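## Task

Lot numbers are marked on the shelf edge directly beneath each shelf spot, and several spots may carry the same number. Bring one cardboard box from a lot 451 spot and one from a lot 434 spot onto the desk so that nothing on either box overhangs the desk's edge. All other cardboard boxes must stay on the shelves where they are. If no spot has one of these lots, ignore that lot. The robot must not topple or be left leaning, or the task fails.

## Robot and tools

ROBOT. A simulated Hello Robot Stretch 3 with a single arm. It has a two-wheeled base, a lift that rides up a mast, and a telescoping arm that reaches out to the robot's RIGHT side. The gripper cannot reach forward on its own; you drive the base to get it there. The base is 0.33 m long and 0.34 m wide and pivots about a point 0.05 m behind its front edge. With the arm pulled in and the wrist folded, a turn sweeps a circle of radius 0.28 m. An unfolded, level wrist reaches outside that circle.

FRAMES. Base frame: origin on the floor between the drive wheels, x forward, y left, z up, in metres. hand_pose is reported in this frame, at the point where the closed fingertips meet. Odometry frame: where the base frame was at the start of the scene. base_odometry is in it and counts only wheel rotation, so slipping looks like travel. Heading is in radians, positive to the left.

TOOL move. Everything except "cameras" and "blocking" forms one action. An action contains "base", "joints" or both, and may add "speeds", "pace" or "contact_limits". Alternatively it is {"servos": "reboot"} alone, which re-enables servos that shut themselves off.
- "base": one command only. {"translate_m": d} drives straight by d metres, an offset from the base's last reported position; forward positive, range -3 to 3. {"rotate_rad": d} spins in place by d radians, an offset; left positive, range -6.4 to 6.4. There is no sideways drive.
- "joints": an object of absolute targets by name, in metres or radians. lift_m 0 to 1.1. arm_m 0 to 0.52 (extension). wrist_yaw_rad -1.345 to 4.42 (0 along the arm, positive toward the front). wrist_pitch_rad -1.57 to 0.451 (0 level, negative tips fingertips down). wrist_roll_rad -2.911 to 2.918 (0 means fingers side by side and level). gripper_m -0.089 to 0.179 (larger is wider; actual fingertip gap is 0.007 m less near closed and 0.025 m less fully open). head_pan_rad -3.953 to 1.73 (0 forward, positive left, -1.57 along the arm). head_tilt_rad -1.53 to 0.419 (negative looks down).
- "pace": "default" or "max". "speeds": per-key top speed instead, no higher than the max pace. The base is slowed unless lift_m is under 0.30, arm_m under 0.03 and wrist_yaw_rad above 2.54.
- "contact_limits": give it only together with the matching command. arm_m, translate_m, rotate_rad take a motor_effort percentage (1 to 100) at which that motion halts. lift_m takes {"down": v} and/or {"up": v} (1 to 100, force beyond free motion; below about 12 it may halt in free air). The base has no contact stop unless you set one; with one, each wheel stops separately and may turn the robot.
- "cameras": list from head_camera, nav_camera, wrist_camera, or "all". "blocking": true or absent waits until everything rests; false returns quickly while motion continues, and a later move only replaces targets it names.
A move with no action just reports state and images, including the scene number. Unknown keys make a call invalid; out-of-range values get it refused, and a refusal or an unplanned stop cancels your remaining move, wait and finished_scene calls in that reply.

OTHER TOOLS. wait(seconds 0 to 10, cameras) lets the scene run without new commands and returns early once earlier moves rest. stop(cameras) brakes all your running motions. zoom_image(camera, region [x0, y0, x1, y1] in pixels, at most 504 by 504) enlarges part of that camera's latest image. finished_scene(scene) ends the scene permanently; the goal must hold afterward with the robot idle.

RESULTS. joint_positions, motor_effort (percent, positive toward higher values, bracket = peak in last action), hand_pose, base_odometry, turned_by_wheels and turned_by_imu (trust the IMU if they differ by over 0.15 rad), base_tilt in degrees (a few degrees of fixed error). The "move" line reads "done" or the worst status. base_status and joint_status: done, moving, off_target (resting short, may still push), stopped, contact_stop (that joint goes slack), time_out or torque_fault (target dropped). on_its_own lists uncommanded behaviour; "held at" is a target, not a reading. lidar_m: 12 distances in 30-degree sectors, first straight ahead, counter-clockwise (4th left, 7th behind, 10th right), seen only in a plane 0.17 m up; "-" is nothing or too close. wrist_depth_mm and head_depth_mm: 7x7 grids of depth in mm. The "pictures" line gives image order. head_camera images come rotated (turn a quarter clockwise to right them); nav_camera images need a quarter turn counterclockwise.

CAUTIONS. To grip, command gripper_m below the object's width; to let go, open at least 0.05 beyond it. Readings do not confirm a grasp. Before folding the wrist over the base (wrist_yaw_rad 3.0) or unfolding it, put lift_m between 0.32 and 0.95, wrist_pitch_rad at -0.4, roll near 0; once folded, lift may go to 0.25. With yaw below -0.4, keep pitch at -0.5 or lower. Wrist and head never contact-stop and will fault if they strain; reboot then. Pushing something rigid with the gripper above about 0.45 m, or driving while holding or hooking something fixed, can tip the robot; if base_tilt shows a lean, free the gripper. Avoid drops, slams, hard pushes and letting objects fall.

Each tool is called after "Request:" by a JSON object that holds its "api" and its "payload".

## Session

Request:
{"api": "move", "payload": {}}

Scene clock: 0.00 s.
base_odometry: x=+0.000 y=+0.000 heading=+0.000
turned_by_wheels: +0.000
turned_by_imu: +0.000
base_tilt: forward=-0.3 right=-1.3
lidar_m: 0.73 0.73 0.85 1.53 2.66 1.26 1.01 1.11 1.82 1.63 1.40 0.83
head_depth_mm: 802 792 784 776 768 761 757 / 774 765 758 751 744 737 730 / 748 740 734 728 721 715 708 / 724 715 710 705 699 694 687 / 702 695 689 684 679 672 667 / 681 673 667 664 658 652 648 / 661 655 652 644 640 634 631
base_status: not commanded
joint_positions: lift_m=+0.374 arm_m=+0.001 wrist_yaw_rad=+3.009 wrist_pitch_rad=-0.462 wrist_roll_rad=+0.000 gripper_m=+0.037 head_pan_rad=+0.000 head_tilt_rad=-0.003
joint_status: not commanded
measured_speeds: all 0
motor_effort: left_wheel=-0.4 right_wheel=+0.1 lift_m=+22.4 arm_m=-2.9 wrist_yaw_rad=-1.0 wrist_pitch_rad=+1.9 wrist_roll_rad=-0.1 gripper_m=+0.3 head_pan_rad=+1.2 head_tilt_rad=+6.7
hand_pose: x=+0.0076 y=+0.0712 z=+0.3774 quat_wxyz=(+0.207, +0.697, +0.116, +0.676) (m; base frame)
wrist_depth_mm: - 138 - - - 859 - / - 151 - - - 975 - / - 167 922 - - 937 - / 840 775 203 821 806 791 762 / 698 671 212 657 648 671 666 / 590 599 126 579 128 582 578 / 522 546 287 355 507 509 509
pictures: head_camera (sideways), nav_camera (sideways), wrist_camera
camera_calibration:
head_camera: T_world_to_cam=[[0.049258, -0.0462949, -0.997713, 1.31416], [0.0559933, 0.997482, -0.0435198, 0.0560066], [0.997215, -0.0537216, 0.0517262, -0.117899], [0, 0, 0, 1]] pos_world=[0.0497012, -0.00136013, 1.31969]
nav_camera: T_world_to_cam=[[-0.0233498, 0.0170467, 0.999582, -1.25828], [0.00969844, -0.999804, 0.017277, 0.0275711], [0.99968, 0.0100978, 0.0231799, -0.0831342], [0, 0, 0, 1]] pos_world=[0.0534596, 0.0498547, 1.25921]
wrist_camera: T_world_to_cam=[[0.994963, -0.0965217, -0.0270514, 0.016197], [-0.0806635, -0.610724, -0.787724, 0.37395], [0.0595115, 0.785938, -0.615434, 0.342021], [0, 0, 0, 1]] pos_world=[-0.00630544, -0.0388635, 0.505499]

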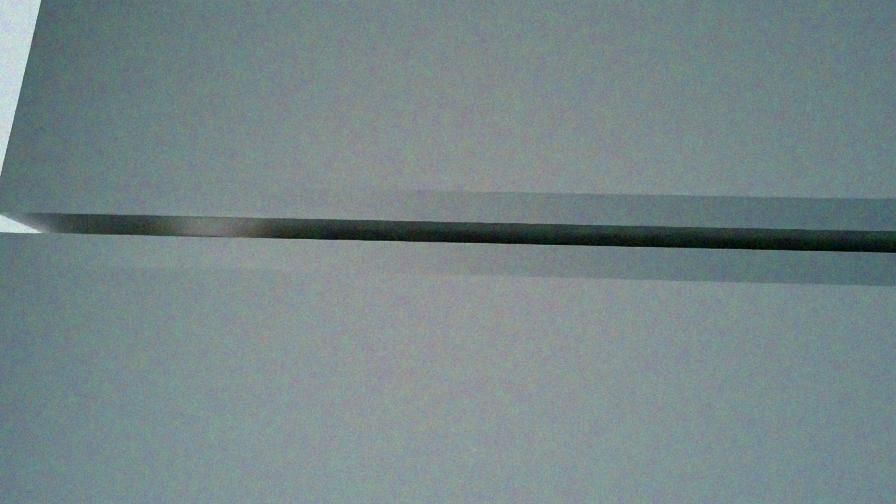

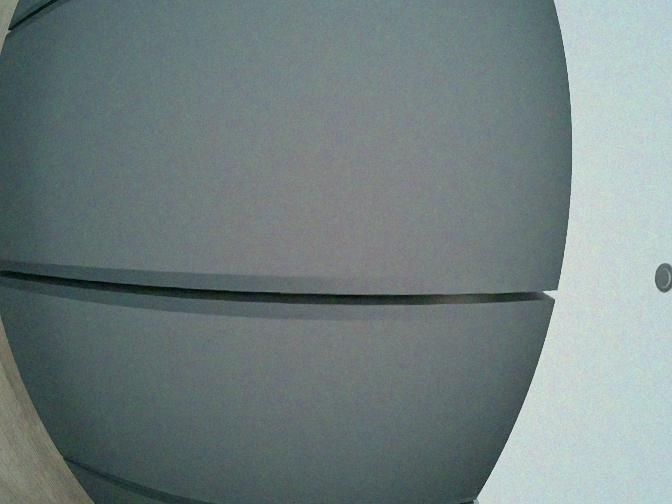

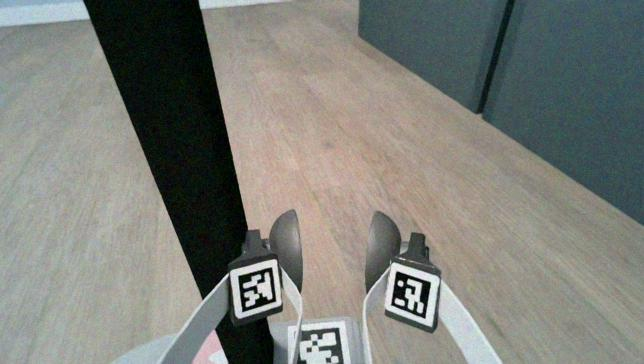

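Cabinet in front. Look around.

Request:
{"api": "move", "payload": {"joints": {"head_pan_rad":1.57,"head_tilt_rad":-0.3}, "cameras": ["head_camera","nav_camera"]}}

Request:
{"api": "move", "payload": {"joints": {"head_pan_rad":-1.57,"head_tilt_rad":-0.3}, "cameras": ["head_camera","nav_camera"]}}

Request:
{"api": "move", "payload": {"joints": {"head_pan_rad":-3.14,"head_tilt_rad":-0.3}, "cameras": ["head_camera","nav_camera"]}}

Scene clock: 6.80 s.
move: done
base_odometry: x=+0.000 y=+0.000 heading=+0.000
turned_by_wheels: +0.000
turned_by_imu: +0.000
base_tilt: forward=-0.5 right=-1.2
lidar_m: 0.72 0.72 0.85 1.53 2.66 1.26 1.01 1.11 1.82 1.62 1.39 0.83
head_depth_mm: 1248 1257 1260 1271 1285 1300 1304 / 2430 1562 1574 1589 1607 1619 1506 / 2420 2524 2659 2795 2887 1935 1554 / 2353 2433 2588 2724 2801 2008 1535 / 2286 2404 2538 2670 2734 1991 1536 / 2271 2360 2489 2602 2671 1996 1532 / 2199 2302 2392 2533 2645 1976 1516
base_status: not commanded
joint_positions: lift_m=+0.374 arm_m=+0.001 wrist_yaw_rad=+3.009 wrist_pitch_rad=-0.462 wrist_roll_rad=+0.000 gripper_m=+0.037 head_pan_rad=+1.607 head_tilt_rad=-0.300
joint_status: all done
measured_speeds: all 0
motor_effort: left_wheel=-0.3(0.8) right_wheel=+0.3(1.1) lift_m=+23.5(23.9) arm_m=-9.8(10.1) wrist_yaw_rad=-1.1(1.5) wrist_pitch_rad=+1.9(2.0) wrist_roll_rad=-0.1(0.3) gripper_m=+0.9(0.9) head_pan_rad=-3.0(5.4) head_tilt_rad=-3.2(8.5)
hand_pose: x=+0.0076 y=+0.0712 z=+0.3774 quat_wxyz=(+0.207, +0.697, +0.116, +0.676) (m; base frame)
wrist_depth_mm: - 138 - - - 852 - / - 151 - - - 968 - / - 167 936 - - 933 - / 835 782 204 815 797 801 760 / 704 668 211 666 649 673 667 / 600 597 126 576 129 588 580 / 524 537 287 353 499 515 510
pictures: head_camera (sideways), nav_camera (sideways)
camera_calibration:
head_camera: T_world_to_cam=[[0.0551014, -0.243258, -0.968395, 1.27557], [-0.998306, 0.00471021, -0.0579865, 0.0811723], [0.0186671, 0.96995, -0.242587, 0.271158], [0, 0, 0, 1]] pos_world=[0.00568736, 0.0469015, 1.30574]
nav_camera: T_world_to_cam=[[-0.0268107, 0.269682, 0.962576, -1.20962], [0.998631, 0.0504998, 0.0136665, 0.0263028], [-0.0449243, 0.961624, -0.270667, 0.305733], [0, 0, 0, 1]] pos_world=[-0.0449628, 0.0308862, 1.24675]

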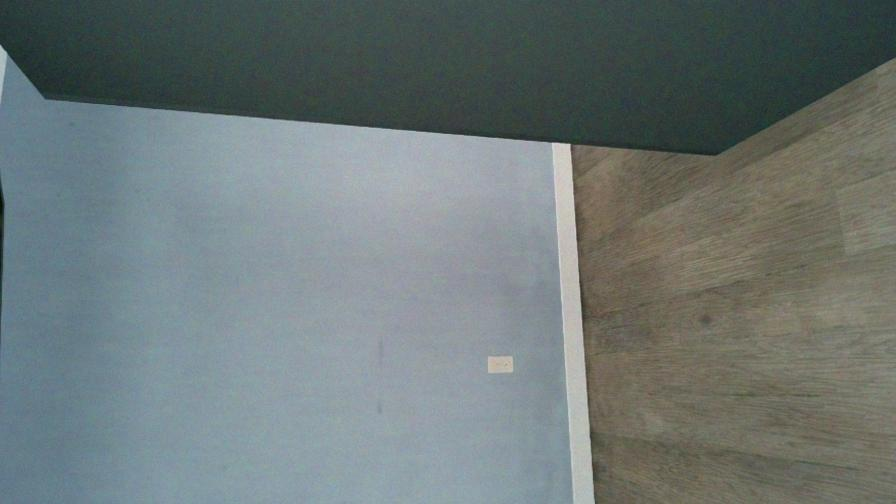

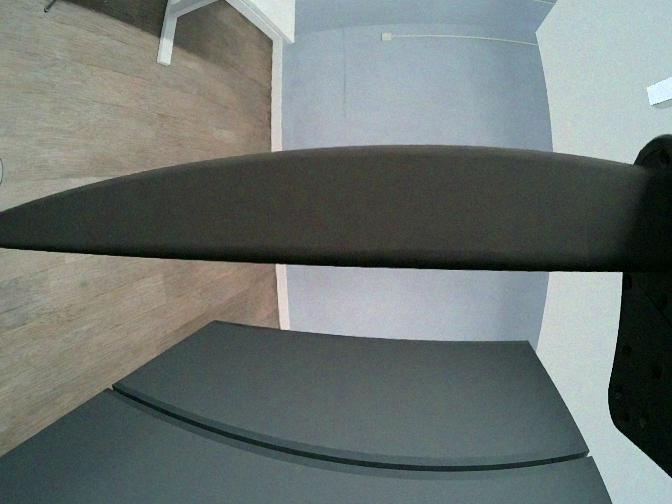

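Scene clock: 9.70 s.
move: done
base_odometry: x=+0.000 y=+0.000 heading=+0.000
turned_by_wheels: +0.000
turned_by_imu: +0.000
base_tilt: forward=-0.3 right=-1.2
lidar_m: 0.72 0.73 0.85 1.53 2.66 1.26 1.01 1.11 1.81 1.62 1.39 0.83
head_depth_mm: 1802 1807 1894 1982 2418 2039 1563 / 1914 2042 2139 2170 2182 1998 1556 / 1839 1972 2121 2233 2307 1936 1549 / 1704 1923 2022 2157 2133 1890 1544 / 1432 1489 1572 1666 1755 1810 1528 / 1609 1800 1909 2017 2056 1866 1532 / 1646 1758 1866 1957 1917 1857 1520
base_status: not commanded
joint_positions: lift_m=+0.374 arm_m=+0.001 wrist_yaw_rad=+3.009 wrist_pitch_rad=-0.462 wrist_roll_rad=+0.000 gripper_m=+0.037 head_pan_rad=-1.578 head_tilt_rad=-0.300
joint_status: all done
measured_speeds: translate_m=+0.000 rotate_rad=+0.000 lift_m=+0.000 arm_m=+0.000 wrist_yaw_rad=+0.000 wrist_pitch_rad=+0.000 wrist_roll_rad=+0.000 head_pan_rad=+0.024 head_tilt_rad=+0.000
motor_effort: left_wheel=-0.3(0.8) right_wheel=-0.4(1.1) lift_m=+23.4(23.9) arm_m=-12.7(13.4) wrist_yaw_rad=-1.0(1.6) wrist_pitch_rad=+1.9(2.1) wrist_roll_rad=-0.2(0.3) gripper_m=+0.2(1.1) head_pan_rad=+3.8(4.8) head_tilt_rad=-2.7(7.1)
hand_pose: x=+0.0076 y=+0.0712 z=+0.3774 quat_wxyz=(+0.207, +0.697, +0.116, +0.676) (m; base frame)
wrist_depth_mm: - 139 - - - 850 - / - 151 - - - 973 - / - 167 936 - - 948 - / 838 775 204 802 788 807 777 / 695 674 212 662 650 674 666 / 597 596 126 573 129 585 578 / 520 539 289 353 499 508 509
pictures: head_camera (sideways), nav_camera (sideways)
camera_calibration:
head_camera: T_world_to_cam=[[-0.0444634, 0.245425, -0.968395, 1.27616], [0.997156, -0.0481441, -0.0579853, 0.0690472], [-0.0608536, -0.968219, -0.242587, 0.271691], [0, 0, 0, 1]] pos_world=[0.00442507, -0.0468219, 1.30574]
nav_camera: T_world_to_cam=[[0.015053, -0.270608, 0.962572, -1.20985], [-0.999882, -0.00697188, 0.0136765, 0.038425], [0.00300997, -0.962664, -0.270681, 0.305542], [0, 0, 0, 1]] pos_world=[0.0557128, -0.032992, 1.24675]

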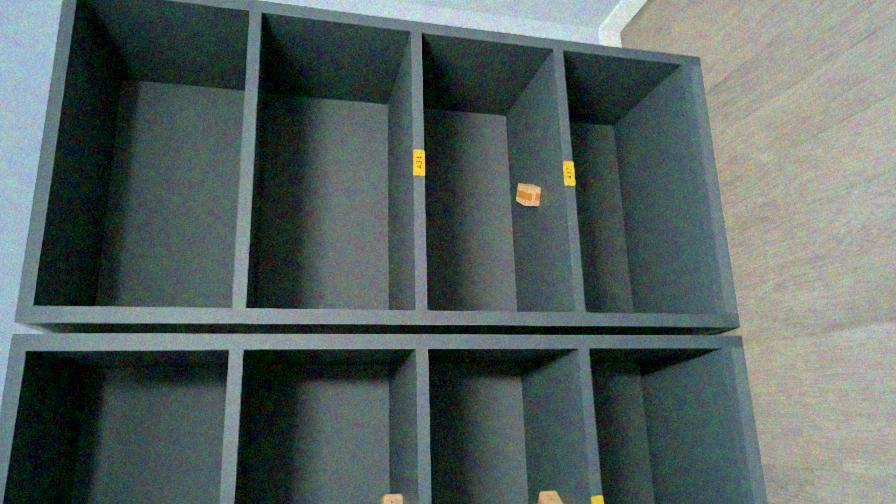

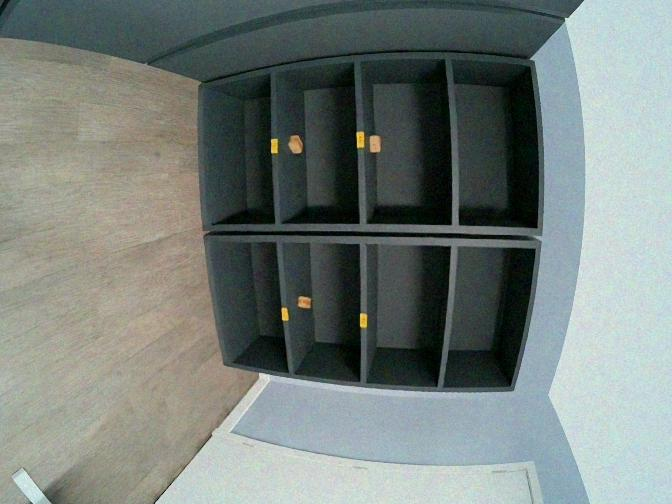

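Scene clock: 10.93 s.
move: done
base_odometry: x=+0.000 y=+0.000 heading=+0.000
turned_by_wheels: +0.000
turned_by_imu: +0.000
base_tilt: forward=-0.3 right=-1.3
lidar_m: 0.73 0.73 0.85 1.53 2.66 1.26 1.01 1.12 1.82 1.63 1.39 0.82
head_depth_mm: 1548 1644 1727 1815 1348 1795 1562 / 1498 1574 1661 1752 1340 1218 1503 / 1447 1526 1608 1690 1333 1051 1499 / 1409 1482 1553 1638 1317 998 1480 / 1368 1436 1497 1581 1310 983 1536 / 1318 1380 1455 1530 1296 940 1482 / 1293 1342 1413 1479 1277 892 1467
base_status: not commanded
joint_positions: lift_m=+0.374 arm_m=+0.001 wrist_yaw_rad=+3.009 wrist_pitch_rad=-0.462 wrist_roll_rad=+0.000 gripper_m=+0.037 head_pan_rad=-3.177 head_tilt_rad=-0.300
joint_status: all done
measured_speeds: all 0
motor_effort: left_wheel=-0.2(0.7) right_wheel=+0.3(0.9) lift_m=+23.4(23.8) arm_m=-12.6(13.7) wrist_yaw_rad=+0.0(1.8) wrist_pitch_rad=+1.9(2.0) wrist_roll_rad=+0.1(0.2) gripper_m=+0.6(0.9) head_pan_rad=+3.4(6.4) head_tilt_rad=-2.1(9.0)
hand_pose: x=+0.0076 y=+0.0712 z=+0.3774 quat_wxyz=(+0.207, +0.697, +0.116, +0.676) (m; base frame)
wrist_depth_mm: - 139 - - - 855 - / - 151 - - - 978 - / - 168 919 - - 934 - / 833 766 204 817 811 805 773 / 691 681 212 669 663 672 667 / 605 601 126 570 129 581 576 / 529 537 288 355 503 511 509
pictures: head_camera (sideways), nav_camera (sideways)
camera_calibration:
head_camera: T_world_to_cam=[[0.24656, 0.0376087, -0.968398, 1.27439], [-0.0758625, -0.995432, -0.0579737, 0.0755341], [-0.966154, 0.087759, -0.24258, 0.277233], [0, 0, 0, 1]] pos_world=[-0.040633, 0.0029313, 1.30574]
nav_camera: T_world_to_cam=[[-0.270904, -0.0075222, 0.962577, -1.20813], [0.0208227, 0.99969, 0.0136725, 0.032284], [-0.962381, 0.0237474, -0.270664, 0.311346], [0, 0, 0, 1]] pos_world=[-0.0283262, -0.0487554, 1.24675]

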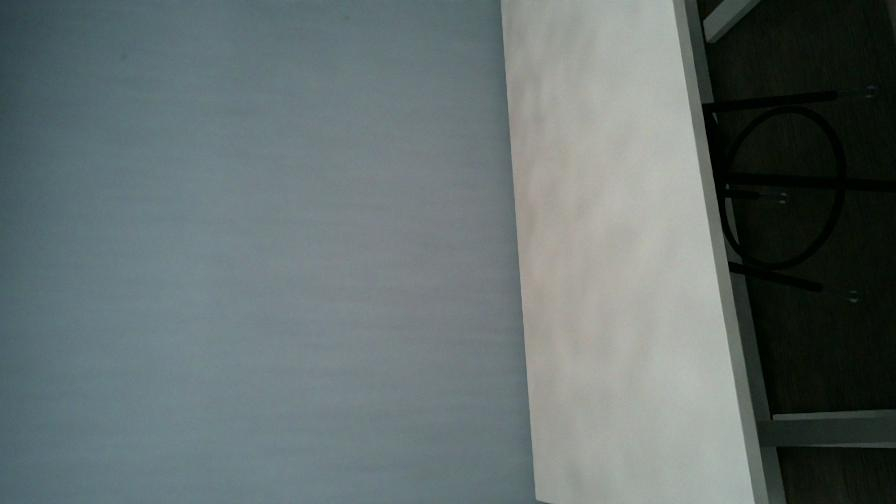

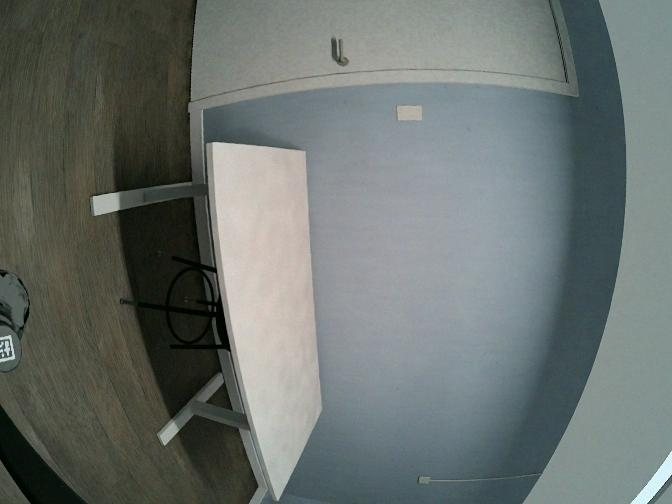

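Request:
{"api": "move", "payload": {"joints": {"head_pan_rad":-1.2,"head_tilt_rad":-0.25}, "cameras": ["head_camera","nav_camera"]}}

Request:
{"api": "zoom_image", "payload": {"camera": "head_camera", "region": [350, 50, 700, 250]}}

Request:
{"api": "zoom_image", "payload": {"camera": "head_camera", "region": [350, 250, 700, 450]}}

Scene clock: 21.00 s.
move: done
base_odometry: x=+0.000 y=+0.000 heading=+0.000
turned_by_wheels: +0.000
turned_by_imu: +0.000
base_tilt: forward=-0.4 right=-1.3
lidar_m: 0.72 0.73 0.85 1.53 2.65 1.26 1.01 1.11 1.81 1.62 1.39 0.83
head_depth_mm: 1659 1797 1894 1952 1990 2065 1642 / 1663 1836 1758 1604 1653 1781 1636 / 1697 1891 1941 2006 2036 2057 1629 / 1825 1904 1989 2052 2069 2020 1623 / 1852 1928 1997 2071 2069 2011 1619 / 1880 1712 1763 1820 1878 1843 1601 / 1509 1470 1494 1536 1579 1612 1546
base_status: not commanded
joint_positions: lift_m=+0.374 arm_m=+0.001 wrist_yaw_rad=+3.009 wrist_pitch_rad=-0.462 wrist_roll_rad=+0.000 gripper_m=+0.037 head_pan_rad=-1.192 head_tilt_rad=-0.250
joint_status: all done
measured_speeds: translate_m=+0.000 rotate_rad=+0.000 lift_m=+0.000 arm_m=+0.000 wrist_yaw_rad=+0.000 wrist_pitch_rad=+0.000 wrist_roll_rad=+0.000 head_pan_rad=-0.024 head_tilt_rad=+0.000
motor_effort: left_wheel=-0.4(0.8) right_wheel=+0.6(1.2) lift_m=+23.2(24.0) arm_m=-12.6(13.7) wrist_yaw_rad=-0.3(1.7) wrist_pitch_rad=+2.0(2.1) wrist_roll_rad=-0.1(0.4) gripper_m=+0.7(1.0) head_pan_rad=-2.9(5.7) head_tilt_rad=+5.4(8.5)
hand_pose: x=+0.0076 y=+0.0712 z=+0.3774 quat_wxyz=(+0.207, +0.697, +0.116, +0.676) (m; base frame)
wrist_depth_mm: - 139 - - - 848 - / - 150 - - - 976 - / - 167 928 - - 933 - / 836 774 203 815 799 811 756 / 689 666 211 659 658 671 666 / 603 599 126 574 129 577 583 / 526 535 287 355 496 506 510
pictures: head_camera (sideways), nav_camera (sideways)
camera_calibration:
head_camera: T_world_to_cam=[[-0.115599, 0.165274, -0.97945, 1.29106], [0.942885, 0.3284, -0.0558686, 0.0666032], [0.312417, -0.929967, -0.193797, 0.205889], [0, 0, 0, 1]] pos_world=[0.0221222, -0.0437805, 1.30815]
nav_camera: T_world_to_cam=[[0.097934, -0.199911, 0.974907, -1.22651], [-0.923862, -0.382455, 0.0143813, 0.0370973], [0.369983, -0.902088, -0.222146, 0.24009], [0, 0, 0, 1]] pos_world=[0.0655607, -0.0144231, 1.24854]

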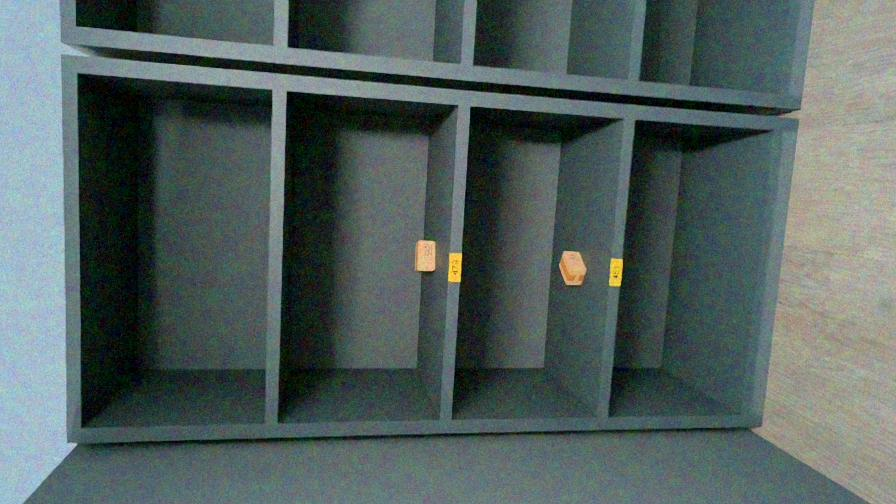

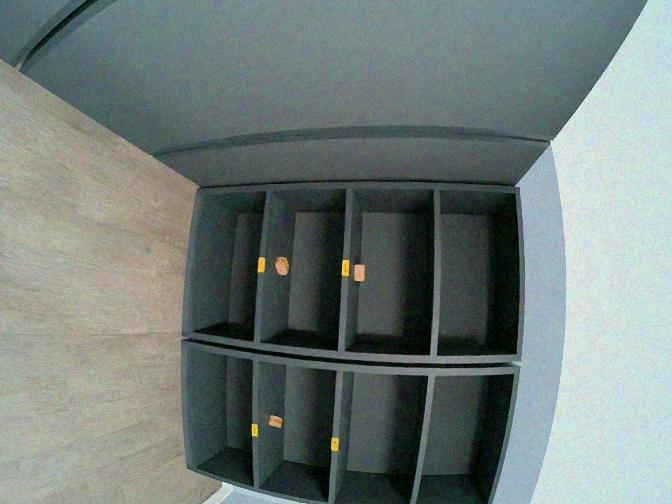

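Scaled by 1.440 from the camera's 896x504 image, which has a finer 1280x720 frame.

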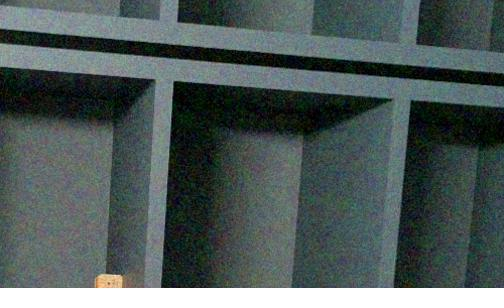

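Scaled by 1.440 from the camera's 896x504 image, which has a finer 1280x720 frame.

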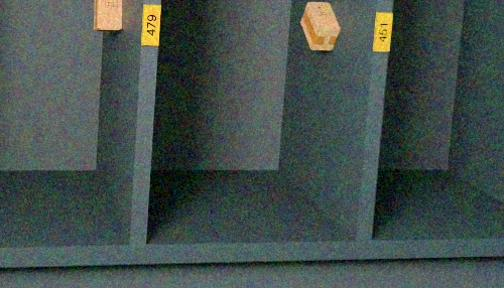

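Request:
{"api": "move", "payload": {"joints": {"head_pan_rad":-1.8,"head_tilt_rad":-0.25}, "cameras": ["head_camera","nav_camera"]}}

Request:
{"api": "zoom_image", "payload": {"camera": "head_camera", "region": [350, 50, 700, 250]}}

Request:
{"api": "zoom_image", "payload": {"camera": "head_camera", "region": [350, 250, 700, 450]}}

Request:
{"api": "move", "payload": {"joints": {"head_pan_rad":-3.9,"head_tilt_rad":-0.25}, "cameras": ["head_camera","nav_camera"]}}

Request:
{"api": "move", "payload": {"joints": {"head_pan_rad":0.9,"head_tilt_rad":-0.25}, "cameras": ["nav_camera"]}}

Scene clock: 34.10 s.
move: done
base_odometry: x=+0.000 y=+0.000 heading=+0.000
turned_by_wheels: +0.000
turned_by_imu: +0.000
base_tilt: forward=-0.2 right=-1.3
lidar_m: 0.72 0.72 0.85 1.53 2.66 1.26 1.01 1.12 1.81 1.63 1.40 0.83
head_depth_mm: 1876 1904 1920 1954 1945 1960 1648 / 2107 2167 2224 2261 2270 2167 1643 / 2176 1910 1964 2461 2516 2099 1632 / 2043 2086 2152 2214 2248 2042 1616 / 1937 2028 2107 2169 2227 2014 1629 / 1757 1931 1970 2048 2054 1998 1601 / 1627 1824 1835 1628 1619 1756 1600
base_status: not commanded
joint_positions: lift_m=+0.374 arm_m=+0.001 wrist_yaw_rad=+3.009 wrist_pitch_rad=-0.462 wrist_roll_rad=+0.000 gripper_m=+0.037 head_pan_rad=-1.818 head_tilt_rad=-0.250
joint_status: all done
measured_speeds: all 0
motor_effort: left_wheel=-0.5(0.8) right_wheel=+0.3(0.9) lift_m=+23.5(24.0) arm_m=-12.5(13.3) wrist_yaw_rad=+0.0(1.5) wrist_pitch_rad=+1.9(2.0) wrist_roll_rad=-0.1(0.2) gripper_m=+0.4(0.9) head_pan_rad=-0.1(4.8) head_tilt_rad=+5.9(9.3)
hand_pose: x=+0.0076 y=+0.0712 z=+0.3774 quat_wxyz=(+0.207, +0.697, +0.116, +0.676) (m; base frame)
wrist_depth_mm: - 138 - - - 866 - / - 151 - - - 983 - / - 167 924 - - 939 - / 828 777 204 805 814 803 765 / 696 672 212 654 654 674 667 / 601 596 126 572 129 585 578 / 533 535 289 355 508 508 517
pictures: head_camera (sideways), nav_camera (sideways)
camera_calibration:
head_camera: T_world_to_cam=[[0.00310325, 0.201276, -0.97953, 1.29042], [0.956407, -0.286642, -0.0558697, 0.0665567], [-0.292019, -0.936656, -0.193391, 0.209052], [0, 0, 0, 1]] pos_world=[-0.0066125, -0.0448414, 1.30815]
nav_camera: T_world_to_cam=[[-0.0377447, -0.218993, 0.974996, -1.22579], [-0.972703, 0.23161, 0.0143659, 0.0374031], [-0.228965, -0.947839, -0.221757, 0.243211], [0, 0, 0, 1]] pos_world=[0.0458016, -0.0465785, 1.24854]

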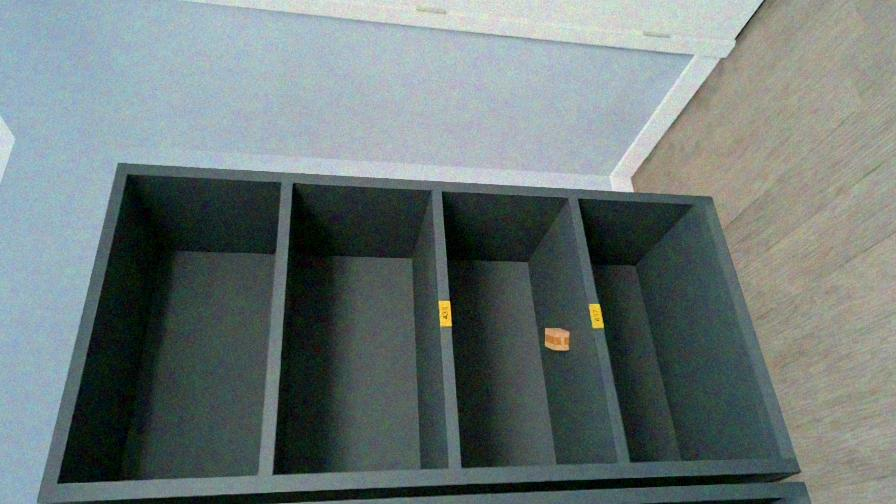

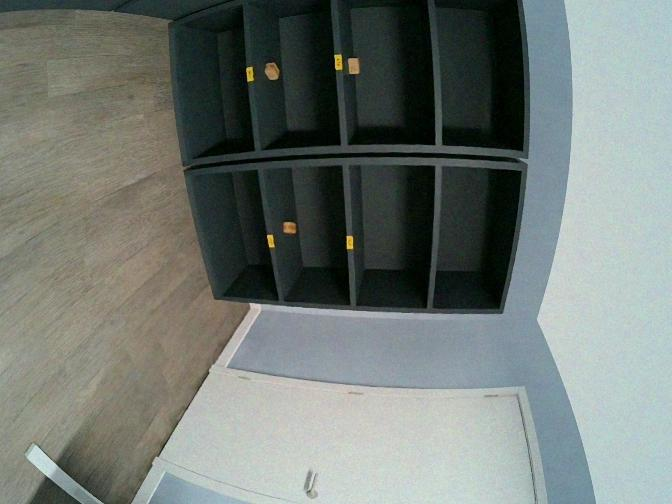

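Scaled by 1.440 from the camera's 896x504 image, which has a finer 1280x720 frame.

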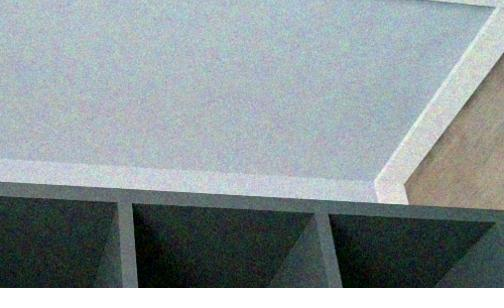

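Scaled by 1.440 from the camera's 896x504 image, which has a finer 1280x720 frame.

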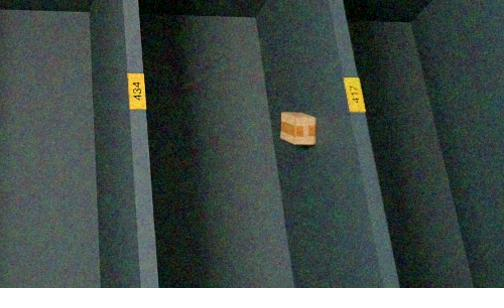

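Scene clock: 36.60 s.
move: done
base_odometry: x=+0.000 y=+0.000 heading=+0.000
turned_by_wheels: +0.000
turned_by_imu: +0.000
base_tilt: forward=-0.3 right=-1.3
lidar_m: 0.72 0.73 0.85 1.53 2.66 1.26 1.01 1.12 1.81 1.63 1.39 0.83
head_depth_mm: - - - - - - - / - - - - - - - / 2620 2685 2759 2860 2968 2161 1613 / 2528 2707 2852 2957 2921 2135 1619 / 2237 2308 2413 2505 1577 2131 1615 / 1940 2020 2090 2173 1445 1779 1603 / 1733 1787 1856 1910 1439 1861 1607
base_status: not commanded
joint_positions: lift_m=+0.374 arm_m=+0.001 wrist_yaw_rad=+3.009 wrist_pitch_rad=-0.462 wrist_roll_rad=+0.000 gripper_m=+0.037 head_pan_rad=-3.908 head_tilt_rad=-0.250
joint_status: all done
measured_speeds: translate_m=+0.000 rotate_rad=+0.000 lift_m=+0.000 arm_m=+0.000 wrist_yaw_rad=+0.000 wrist_pitch_rad=+0.000 wrist_roll_rad=+0.000 head_pan_rad=+0.024 head_tilt_rad=+0.000
motor_effort: left_wheel=-0.1(0.7) right_wheel=+0.6(1.1) lift_m=+23.1(24.2) arm_m=-12.7(13.5) wrist_yaw_rad=+0.7(1.7) wrist_pitch_rad=+2.1(2.1) wrist_roll_rad=-0.1(0.3) gripper_m=+0.3(0.9) head_pan_rad=+4.0(4.8) head_tilt_rad=+6.1(8.8)
hand_pose: x=+0.0076 y=+0.0712 z=+0.3774 quat_wxyz=(+0.207, +0.697, +0.116, +0.676) (m; base frame)
wrist_depth_mm: - 139 - - - 862 - / - 150 - - - 960 - / - 167 909 - - 927 - / 832 770 203 802 801 798 772 / 700 677 212 660 655 672 655 / 601 596 126 571 129 575 577 / 519 538 287 355 504 510 508
pictures: head_camera (sideways), nav_camera (sideways)
camera_calibration:
head_camera: T_world_to_cam=[[0.173201, -0.102595, -0.979528, 1.28937], [-0.723537, -0.688021, -0.0558733, 0.0768422], [-0.668204, 0.718402, -0.193397, 0.211361], [0, 0, 0, 1]] pos_world=[-0.02649, 0.0333101, 1.30815]
nav_camera: T_world_to_cam=[[-0.171383, 0.141461, 0.974996, -1.22497], [0.683853, 0.729478, 0.0143676, 0.0272888], [-0.709205, 0.669216, -0.221759, 0.24616], [0, 0, 0, 1]] pos_world=[-0.0540228, -0.0113555, 1.24854]

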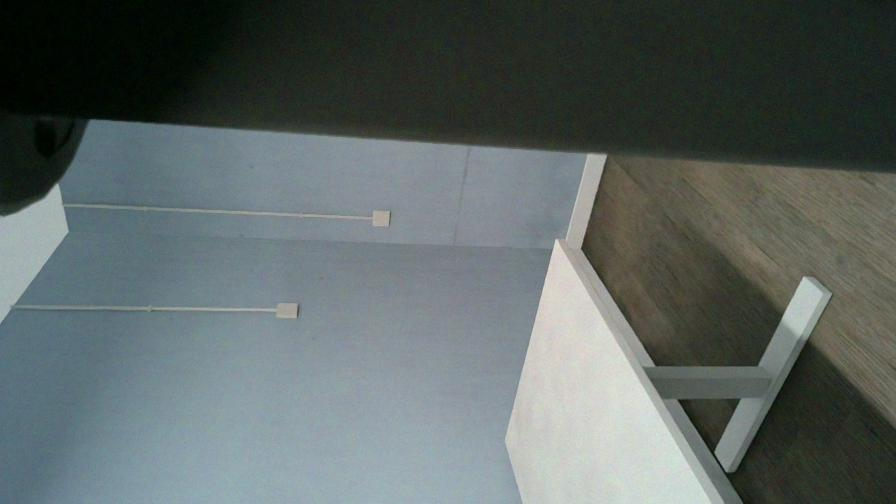

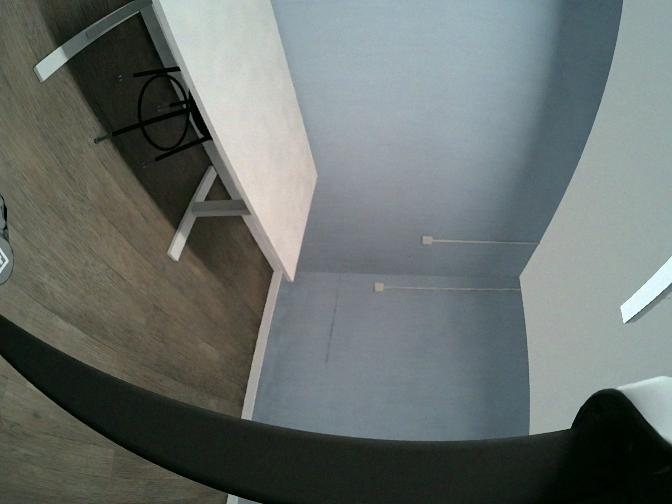

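Scene clock: 40.13 s.
move: done
base_odometry: x=+0.000 y=+0.000 heading=+0.000
turned_by_wheels: +0.000
turned_by_imu: +0.000
base_tilt: forward=-0.3 right=-1.3
lidar_m: 0.72 0.72 0.85 1.53 2.66 1.26 1.01 1.11 1.81 1.63 1.39 0.83
head_depth_mm: 636 651 670 687 708 731 752 / 680 699 720 739 763 790 814 / 731 754 776 805 831 859 887 / 790 814 843 873 908 943 980 / 860 892 928 963 998 1037 1094 / 942 981 1023 1066 1118 1166 1224 / 1043 1089 1141 1194 1262 1321 1400
base_status: not commanded
joint_positions: lift_m=+0.374 arm_m=+0.001 wrist_yaw_rad=+3.009 wrist_pitch_rad=-0.462 wrist_roll_rad=+0.000 gripper_m=+0.037 head_pan_rad=+0.908 head_tilt_rad=-0.250
joint_status: all done
measured_speeds: translate_m=+0.000 rotate_rad=+0.000 lift_m=+0.000 arm_m=+0.000 wrist_yaw_rad=+0.000 wrist_pitch_rad=+0.000 wrist_roll_rad=+0.000 head_pan_rad=-0.024 head_tilt_rad=+0.000
motor_effort: left_wheel=-0.6(0.7) right_wheel=+0.0(1.1) lift_m=+23.2(24.2) arm_m=-12.4(13.5) wrist_yaw_rad=+1.7(2.1) wrist_pitch_rad=+1.8(2.0) wrist_roll_rad=-0.2(0.3) gripper_m=+0.5(1.0) head_pan_rad=-3.0(6.9) head_tilt_rad=+4.9(9.3)
hand_pose: x=+0.0076 y=+0.0712 z=+0.3774 quat_wxyz=(+0.207, +0.697, +0.116, +0.676) (m; base frame)
wrist_depth_mm: - 138 - - - 861 - / - 150 - - - 989 - / - 167 920 - - 933 - / 842 769 203 824 801 801 756 / 700 666 211 666 653 664 674 / 600 597 126 571 129 585 576 / 523 538 288 351 497 513 506
pictures: nav_camera (sideways)
camera_calibration:
nav_camera: T_world_to_cam=[[0.122839, 0.185191, 0.974995, -1.22676], [0.796737, -0.604155, 0.0143733, 0.0265858], [0.59171, 0.775049, -0.221762, 0.238244], [0, 0, 0, 1]] pos_world=[-0.0114594, 0.0585964, 1.24854]

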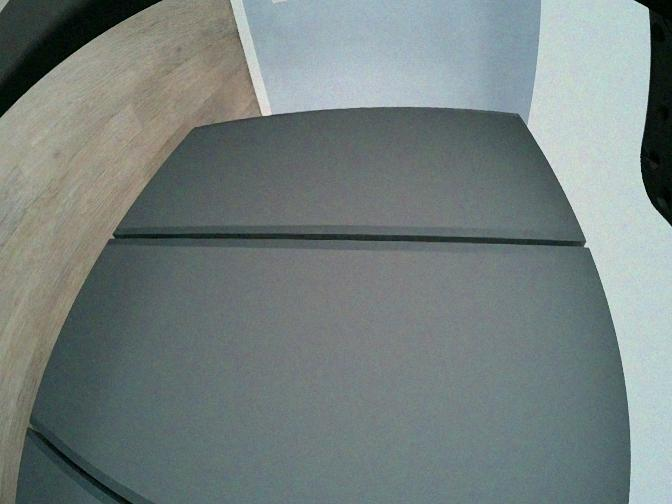

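Request:
{"api": "move", "payload": {"base": {"rotate_rad":-1.053}, "joints": {"head_pan_rad":-1.57,"head_tilt_rad":-0.4}}}

Request:
{"api": "move", "payload": {"base": {"translate_m":0.785}}}

Request:
{"api": "move", "payload": {"base": {"rotate_rad":1.273}, "cameras": ["head_camera","nav_camera"]}}

Request:
{"api": "move", "payload": {"joints": {"lift_m":0.7}}}

Request:
{"api": "move", "payload": {"joints": {"wrist_yaw_rad":0,"gripper_m":0.179}, "cameras": ["all"]}}

Scene clock: 100.30 s.
move: done
base_odometry: x=+0.000 y=+0.000 heading=-1.053
turned_by_wheels: -1.053
turned_by_imu: -1.035
base_tilt: forward=-0.4 right=-1.2
lidar_m: 1.38 0.83 0.73 0.73 0.86 1.55 2.66 1.26 1.01 1.56 1.81 1.62
head_depth_mm: 1266 1334 1418 1494 1119 923 1430 / 1299 1369 1460 1525 1107 1302 1384 / 1338 1410 1487 1609 1158 1663 1417 / 1359 1440 1548 1652 1788 1768 1410 / 1389 1484 1580 1704 1827 1759 1401 / 1436 1529 1640 1767 1918 1752 1393 / 1478 1580 1692 1836 1983 1731 1383
base_status: done
joint_positions: lift_m=+0.374 arm_m=+0.001 wrist_yaw_rad=+3.009 wrist_pitch_rad=-0.462 wrist_roll_rad=+0.000 gripper_m=+0.037 head_pan_rad=-1.577 head_tilt_rad=-0.400
joint_status: all done
measured_speeds: all 0
motor_effort: left_wheel=+8.3(11.9) right_wheel=-9.6(13.3) lift_m=+23.9(24.0) arm_m=-13.4(13.9) wrist_yaw_rad=-0.1(1.4) wrist_pitch_rad=+1.9(2.0) wrist_roll_rad=+0.2(0.4) gripper_m=+0.4(1.0) head_pan_rad=+3.4(6.2) head_tilt_rad=-3.6(7.5)
hand_pose: x=+0.0076 y=+0.0712 z=+0.3774 quat_wxyz=(+0.207, +0.697, +0.116, +0.676) (m; base frame)
wrist_depth_mm: - 139 - - - - - / - 151 161 - - - - / - 167 176 - - - - / 842 778 202 818 799 791 765 / 706 677 211 656 657 672 667 / 598 597 126 573 129 577 580 / 524 538 288 352 503 516 505
pictures: none

Scene clock: 109.27 s.
move: done
base_odometry: x=+0.389 y=-0.682 heading=-1.052
turned_by_wheels: +0.000
turned_by_imu: -0.001
base_tilt: forward=-0.4 right=-1.3
lidar_m: 0.95 0.57 0.50 0.50 0.59 1.06 3.39 1.52 1.52 1.77 0.99 0.96
head_depth_mm: 1437 1509 1607 1710 1813 1798 1430 / 1468 1558 1647 1775 1906 1793 1430 / 1513 1595 1705 1810 1959 1770 1420 / 1558 1656 1768 1878 2010 1771 1407 / 1609 1720 1831 1973 2096 1764 1400 / 1673 1781 1909 2042 2156 1751 1391 / 1315 1394 1465 1592 1702 1672 1388
base_status: done
joint_positions: lift_m=+0.374 arm_m=+0.001 wrist_yaw_rad=+3.009 wrist_pitch_rad=-0.462 wrist_roll_rad=+0.000 gripper_m=+0.037 head_pan_rad=-1.570 head_tilt_rad=-0.400
joint_status: not commanded
measured_speeds: all 0
motor_effort: left_wheel=+9.2(12.7) right_wheel=+1.8(10.4) lift_m=+24.1(24.4) arm_m=-12.1(13.5) wrist_yaw_rad=+0.5(2.1) wrist_pitch_rad=+2.0(2.1) wrist_roll_rad=+0.1(0.3) gripper_m=+0.0(1.1) head_pan_rad=+3.4(4.2) head_tilt_rad=-3.1(4.7)
hand_pose: x=+0.0076 y=+0.0712 z=+0.3774 quat_wxyz=(+0.207, +0.697, +0.116, +0.676) (m; base frame)
wrist_depth_mm: - 139 - - - - - / - 151 161 - - - - / - 167 175 - - - - / 805 196 194 - - - - / 698 677 212 668 637 656 629 / 601 596 126 576 128 585 576 / 524 543 288 352 507 516 512
pictures: none

Scene clock: 112.40 s.
move: done
base_odometry: x=+0.389 y=-0.682 heading=+0.220
turned_by_wheels: +1.273
turned_by_imu: +1.253
base_tilt: forward=-0.3 right=-1.4
lidar_m: 0.50 0.52 0.70 1.84 1.93 1.52 1.77 1.60 0.96 1.32 0.72 0.52
head_depth_mm: 1092 1015 1063 992 1035 1073 1159 / 1097 1190 1264 1132 1352 1148 1293 / 1094 1183 1259 1117 1415 1145 1333 / 1091 1182 1260 1082 1423 1138 1328 / 1089 1172 1250 1074 1407 1135 1322 / 1084 1177 1256 1067 1396 1128 1320 / 1080 1166 1238 1050 1292 1113 1272
base_status: done
joint_positions: lift_m=+0.374 arm_m=+0.001 wrist_yaw_rad=+3.009 wrist_pitch_rad=-0.462 wrist_roll_rad=+0.000 gripper_m=+0.037 head_pan_rad=-1.570 head_tilt_rad=-0.400
joint_status: not commanded
measured_speeds: all 0
motor_effort: left_wheel=-8.5(12.5) right_wheel=+8.8(13.0) lift_m=+23.5(24.2) arm_m=-12.5(13.7) wrist_yaw_rad=-0.2(1.5) wrist_pitch_rad=+1.9(2.0) wrist_roll_rad=-0.3(0.3) gripper_m=+0.2(0.8) head_pan_rad=+3.1(4.0) head_tilt_rad=-3.7(4.3)
hand_pose: x=+0.0076 y=+0.0712 z=+0.3774 quat_wxyz=(+0.207, +0.697, +0.116, +0.676) (m; base frame)
wrist_depth_mm: - 138 - - - - - / - 151 - - - - - / - 167 925 - - 947 - / 840 760 203 817 797 783 - / 695 674 212 654 654 674 - / 601 595 126 566 129 586 575 / 532 538 288 355 504 515 508
pictures: head_camera (sideways), nav_camera (sideways)
camera_calibration:
head_camera: T_world_to_cam=[[-0.0466041, 0.340316, -0.939156, 1.23801], [0.997511, -0.0339513, -0.0618026, 0.0739797], [-0.052918, -0.939698, -0.337887, 0.39572], [0, 0, 0, 1]] pos_world=[0.00484122, -0.0469439, 1.30096]
nav_camera: T_world_to_cam=[[0.0173737, -0.364944, 0.930867, -1.16853], [-0.99979, -0.0164864, 0.0121966, 0.0404341], [0.0108956, -0.930884, -0.365153, 0.428413], [0, 0, 0, 1]] pos_world=[0.0560594, -0.0269779, 1.24369]

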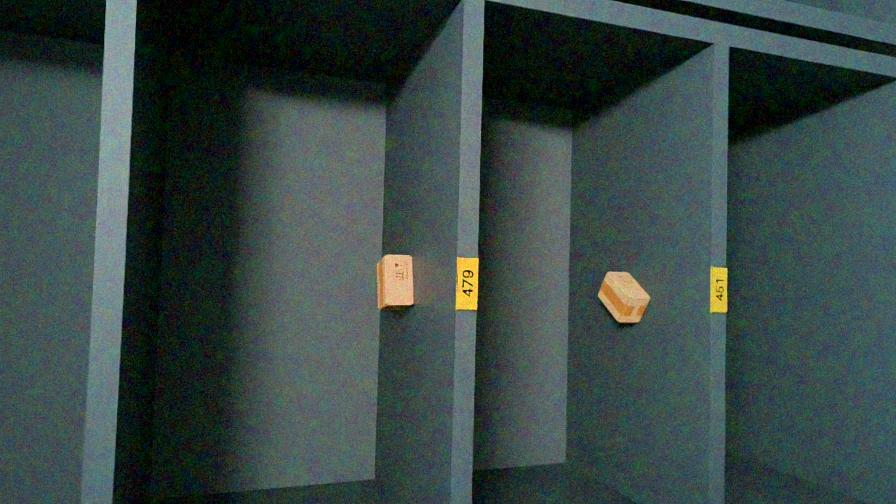

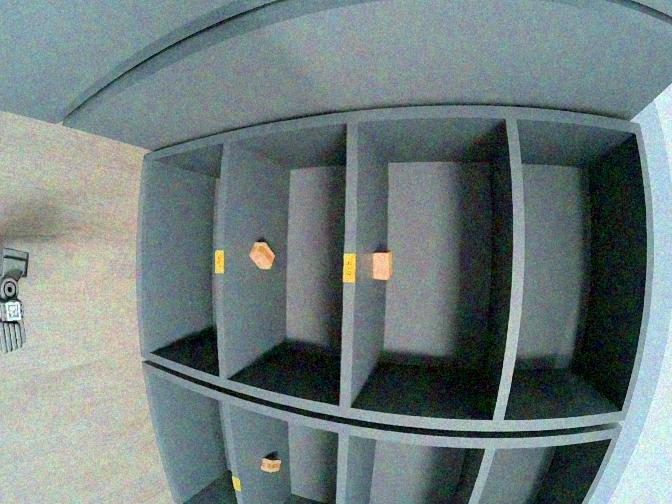

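Scene clock: 116.20 s.
move: done
base_odometry: x=+0.389 y=-0.682 heading=+0.220
turned_by_wheels: +0.000
turned_by_imu: +0.000
base_tilt: forward=-0.3 right=-1.2
lidar_m: 0.50 0.52 0.70 1.85 1.93 1.52 1.76 1.59 0.96 1.32 0.72 0.52
head_depth_mm: 1092 1017 1062 995 1033 1071 1159 / 1106 1188 1268 1136 1362 1151 1303 / 1091 1181 1265 1118 1422 1147 1333 / 1088 1178 1262 1079 1417 1141 1324 / 1086 1177 1254 1075 1409 1130 1319 / 1089 1177 1259 1067 1405 1125 1312 / 1076 1166 1236 1046 1296 1118 1274
base_status: not commanded
joint_positions: lift_m=+0.700 arm_m=+0.001 wrist_yaw_rad=+3.009 wrist_pitch_rad=-0.462 wrist_roll_rad=+0.000 gripper_m=+0.037 head_pan_rad=-1.570 head_tilt_rad=-0.400
joint_status: all done
measured_speeds: all 0
motor_effort: left_wheel=-8.4(9.1) right_wheel=+9.1(9.7) lift_m=+31.5(34.7) arm_m=-12.0(13.4) wrist_yaw_rad=+0.5(1.5) wrist_pitch_rad=+1.9(2.1) wrist_roll_rad=+0.0(0.3) gripper_m=+0.7(1.1) head_pan_rad=+2.6(3.8) head_tilt_rad=-3.1(4.6)
hand_pose: x=+0.0076 y=+0.0712 z=+0.7029 quat_wxyz=(+0.207, +0.697, +0.116, +0.676) (m; base frame)
wrist_depth_mm: - 138 - - - - - / - 150 - - - - - / - 166 - - - - - / - - 203 - - - - / - - 211 - - - - / 979 980 126 931 129 927 - / 868 864 286 841 818 844 -
pictures: none

Scene clock: 118.70 s.
move: done
base_odometry: x=+0.389 y=-0.682 heading=+0.220
turned_by_wheels: +0.000
turned_by_imu: +0.000
base_tilt: forward=-0.3 right=-1.2
lidar_m: 0.50 0.52 0.70 1.84 1.92 1.52 1.77 1.60 0.96 1.32 0.72 0.52
head_depth_mm: 1086 1019 1064 991 1033 1072 1160 / 1105 1185 1261 1137 1350 1154 1300 / 1097 1185 1261 1123 1422 1144 1335 / 1088 1179 1263 1081 1411 1139 1326 / 1087 1179 1253 1074 1410 1132 1315 / 1086 1175 1253 1064 1402 1120 1309 / 1084 1164 1234 1045 1302 1116 1268
base_status: not commanded
joint_positions: lift_m=+0.700 arm_m=+0.001 wrist_yaw_rad=+0.003 wrist_pitch_rad=-0.462 wrist_roll_rad=+0.000 gripper_m=+0.179 head_pan_rad=-1.570 head_tilt_rad=-0.400
joint_status: all done
measured_speeds: all 0
motor_effort: left_wheel=-8.5(9.1) right_wheel=+9.1(10.0) lift_m=+30.4(31.4) arm_m=-11.4(12.6) wrist_yaw_rad=-4.0(6.2) wrist_pitch_rad=+2.0(2.1) wrist_roll_rad=-0.2(0.3) gripper_m=+0.6(84.1) head_pan_rad=+3.1(4.0) head_tilt_rad=-3.3(3.9)
hand_pose: x=-0.0208 y=-0.3641 z=+0.7029 quat_wxyz=(+0.689, +0.163, -0.688, -0.161) (m; base frame)
wrist_depth_mm: - - - - - - - / - - - - - 712 - / - - - - - 711 - / - - - - - 779 - / - 146 - - - 916 - / - 144 965 942 944 932 - / - 848 874 858 835 808 105
pictures: head_camera (sideways), nav_camera (sideways), wrist_camera
camera_calibration:
head_camera: T_world_to_cam=[[-0.0466041, 0.340316, -0.939156, 1.23801], [0.997511, -0.0339513, -0.0618026, 0.0739797], [-0.052918, -0.939698, -0.337887, 0.39572], [0, 0, 0, 1]] pos_world=[0.00484122, -0.0469439, 1.30096]
nav_camera: T_world_to_cam=[[0.0173737, -0.364944, 0.930867, -1.16853], [-0.99979, -0.0164864, 0.0121966, 0.0404341], [0.0108956, -0.930884, -0.365153, 0.428413], [0, 0, 0, 1]] pos_world=[0.0560594, -0.0269779, 1.24369]
wrist_camera: T_world_to_cam=[[-0.998883, -0.0387596, -0.0270429, -0.00930845], [-0.00260134, 0.616423, -0.787411, 0.810405], [0.0471896, -0.786461, -0.615835, 0.313605], [0, 0, 0, 1]] pos_world=[-0.0219888, -0.253275, 0.830999]

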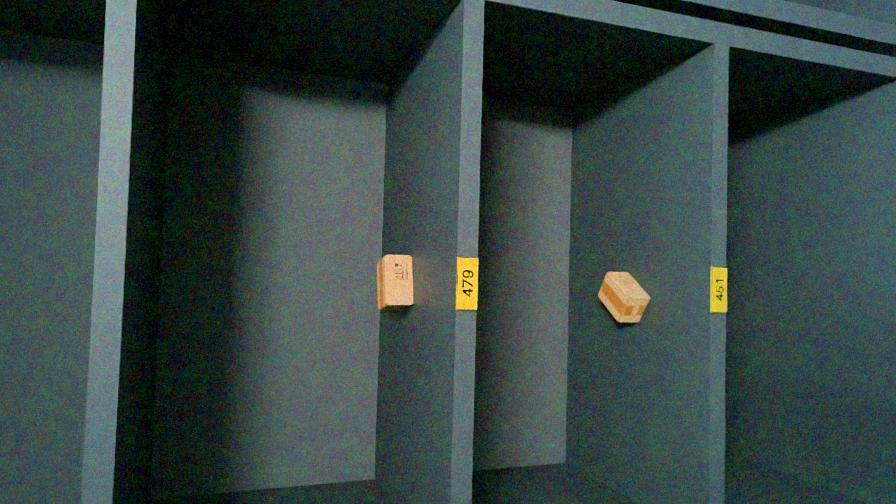

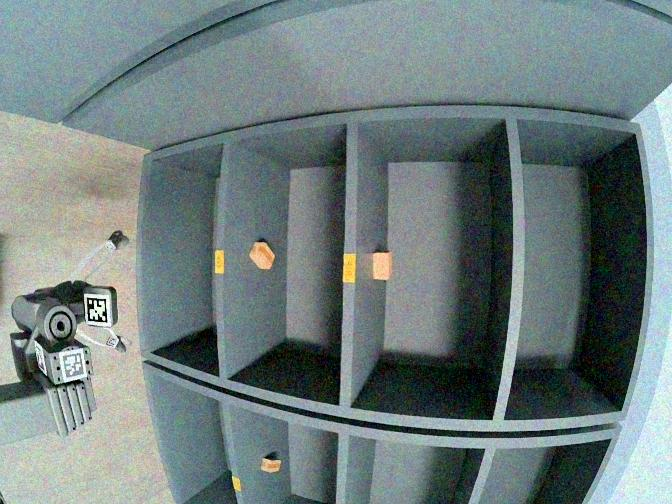

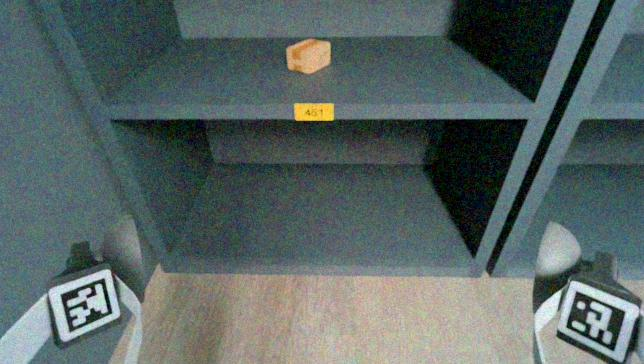

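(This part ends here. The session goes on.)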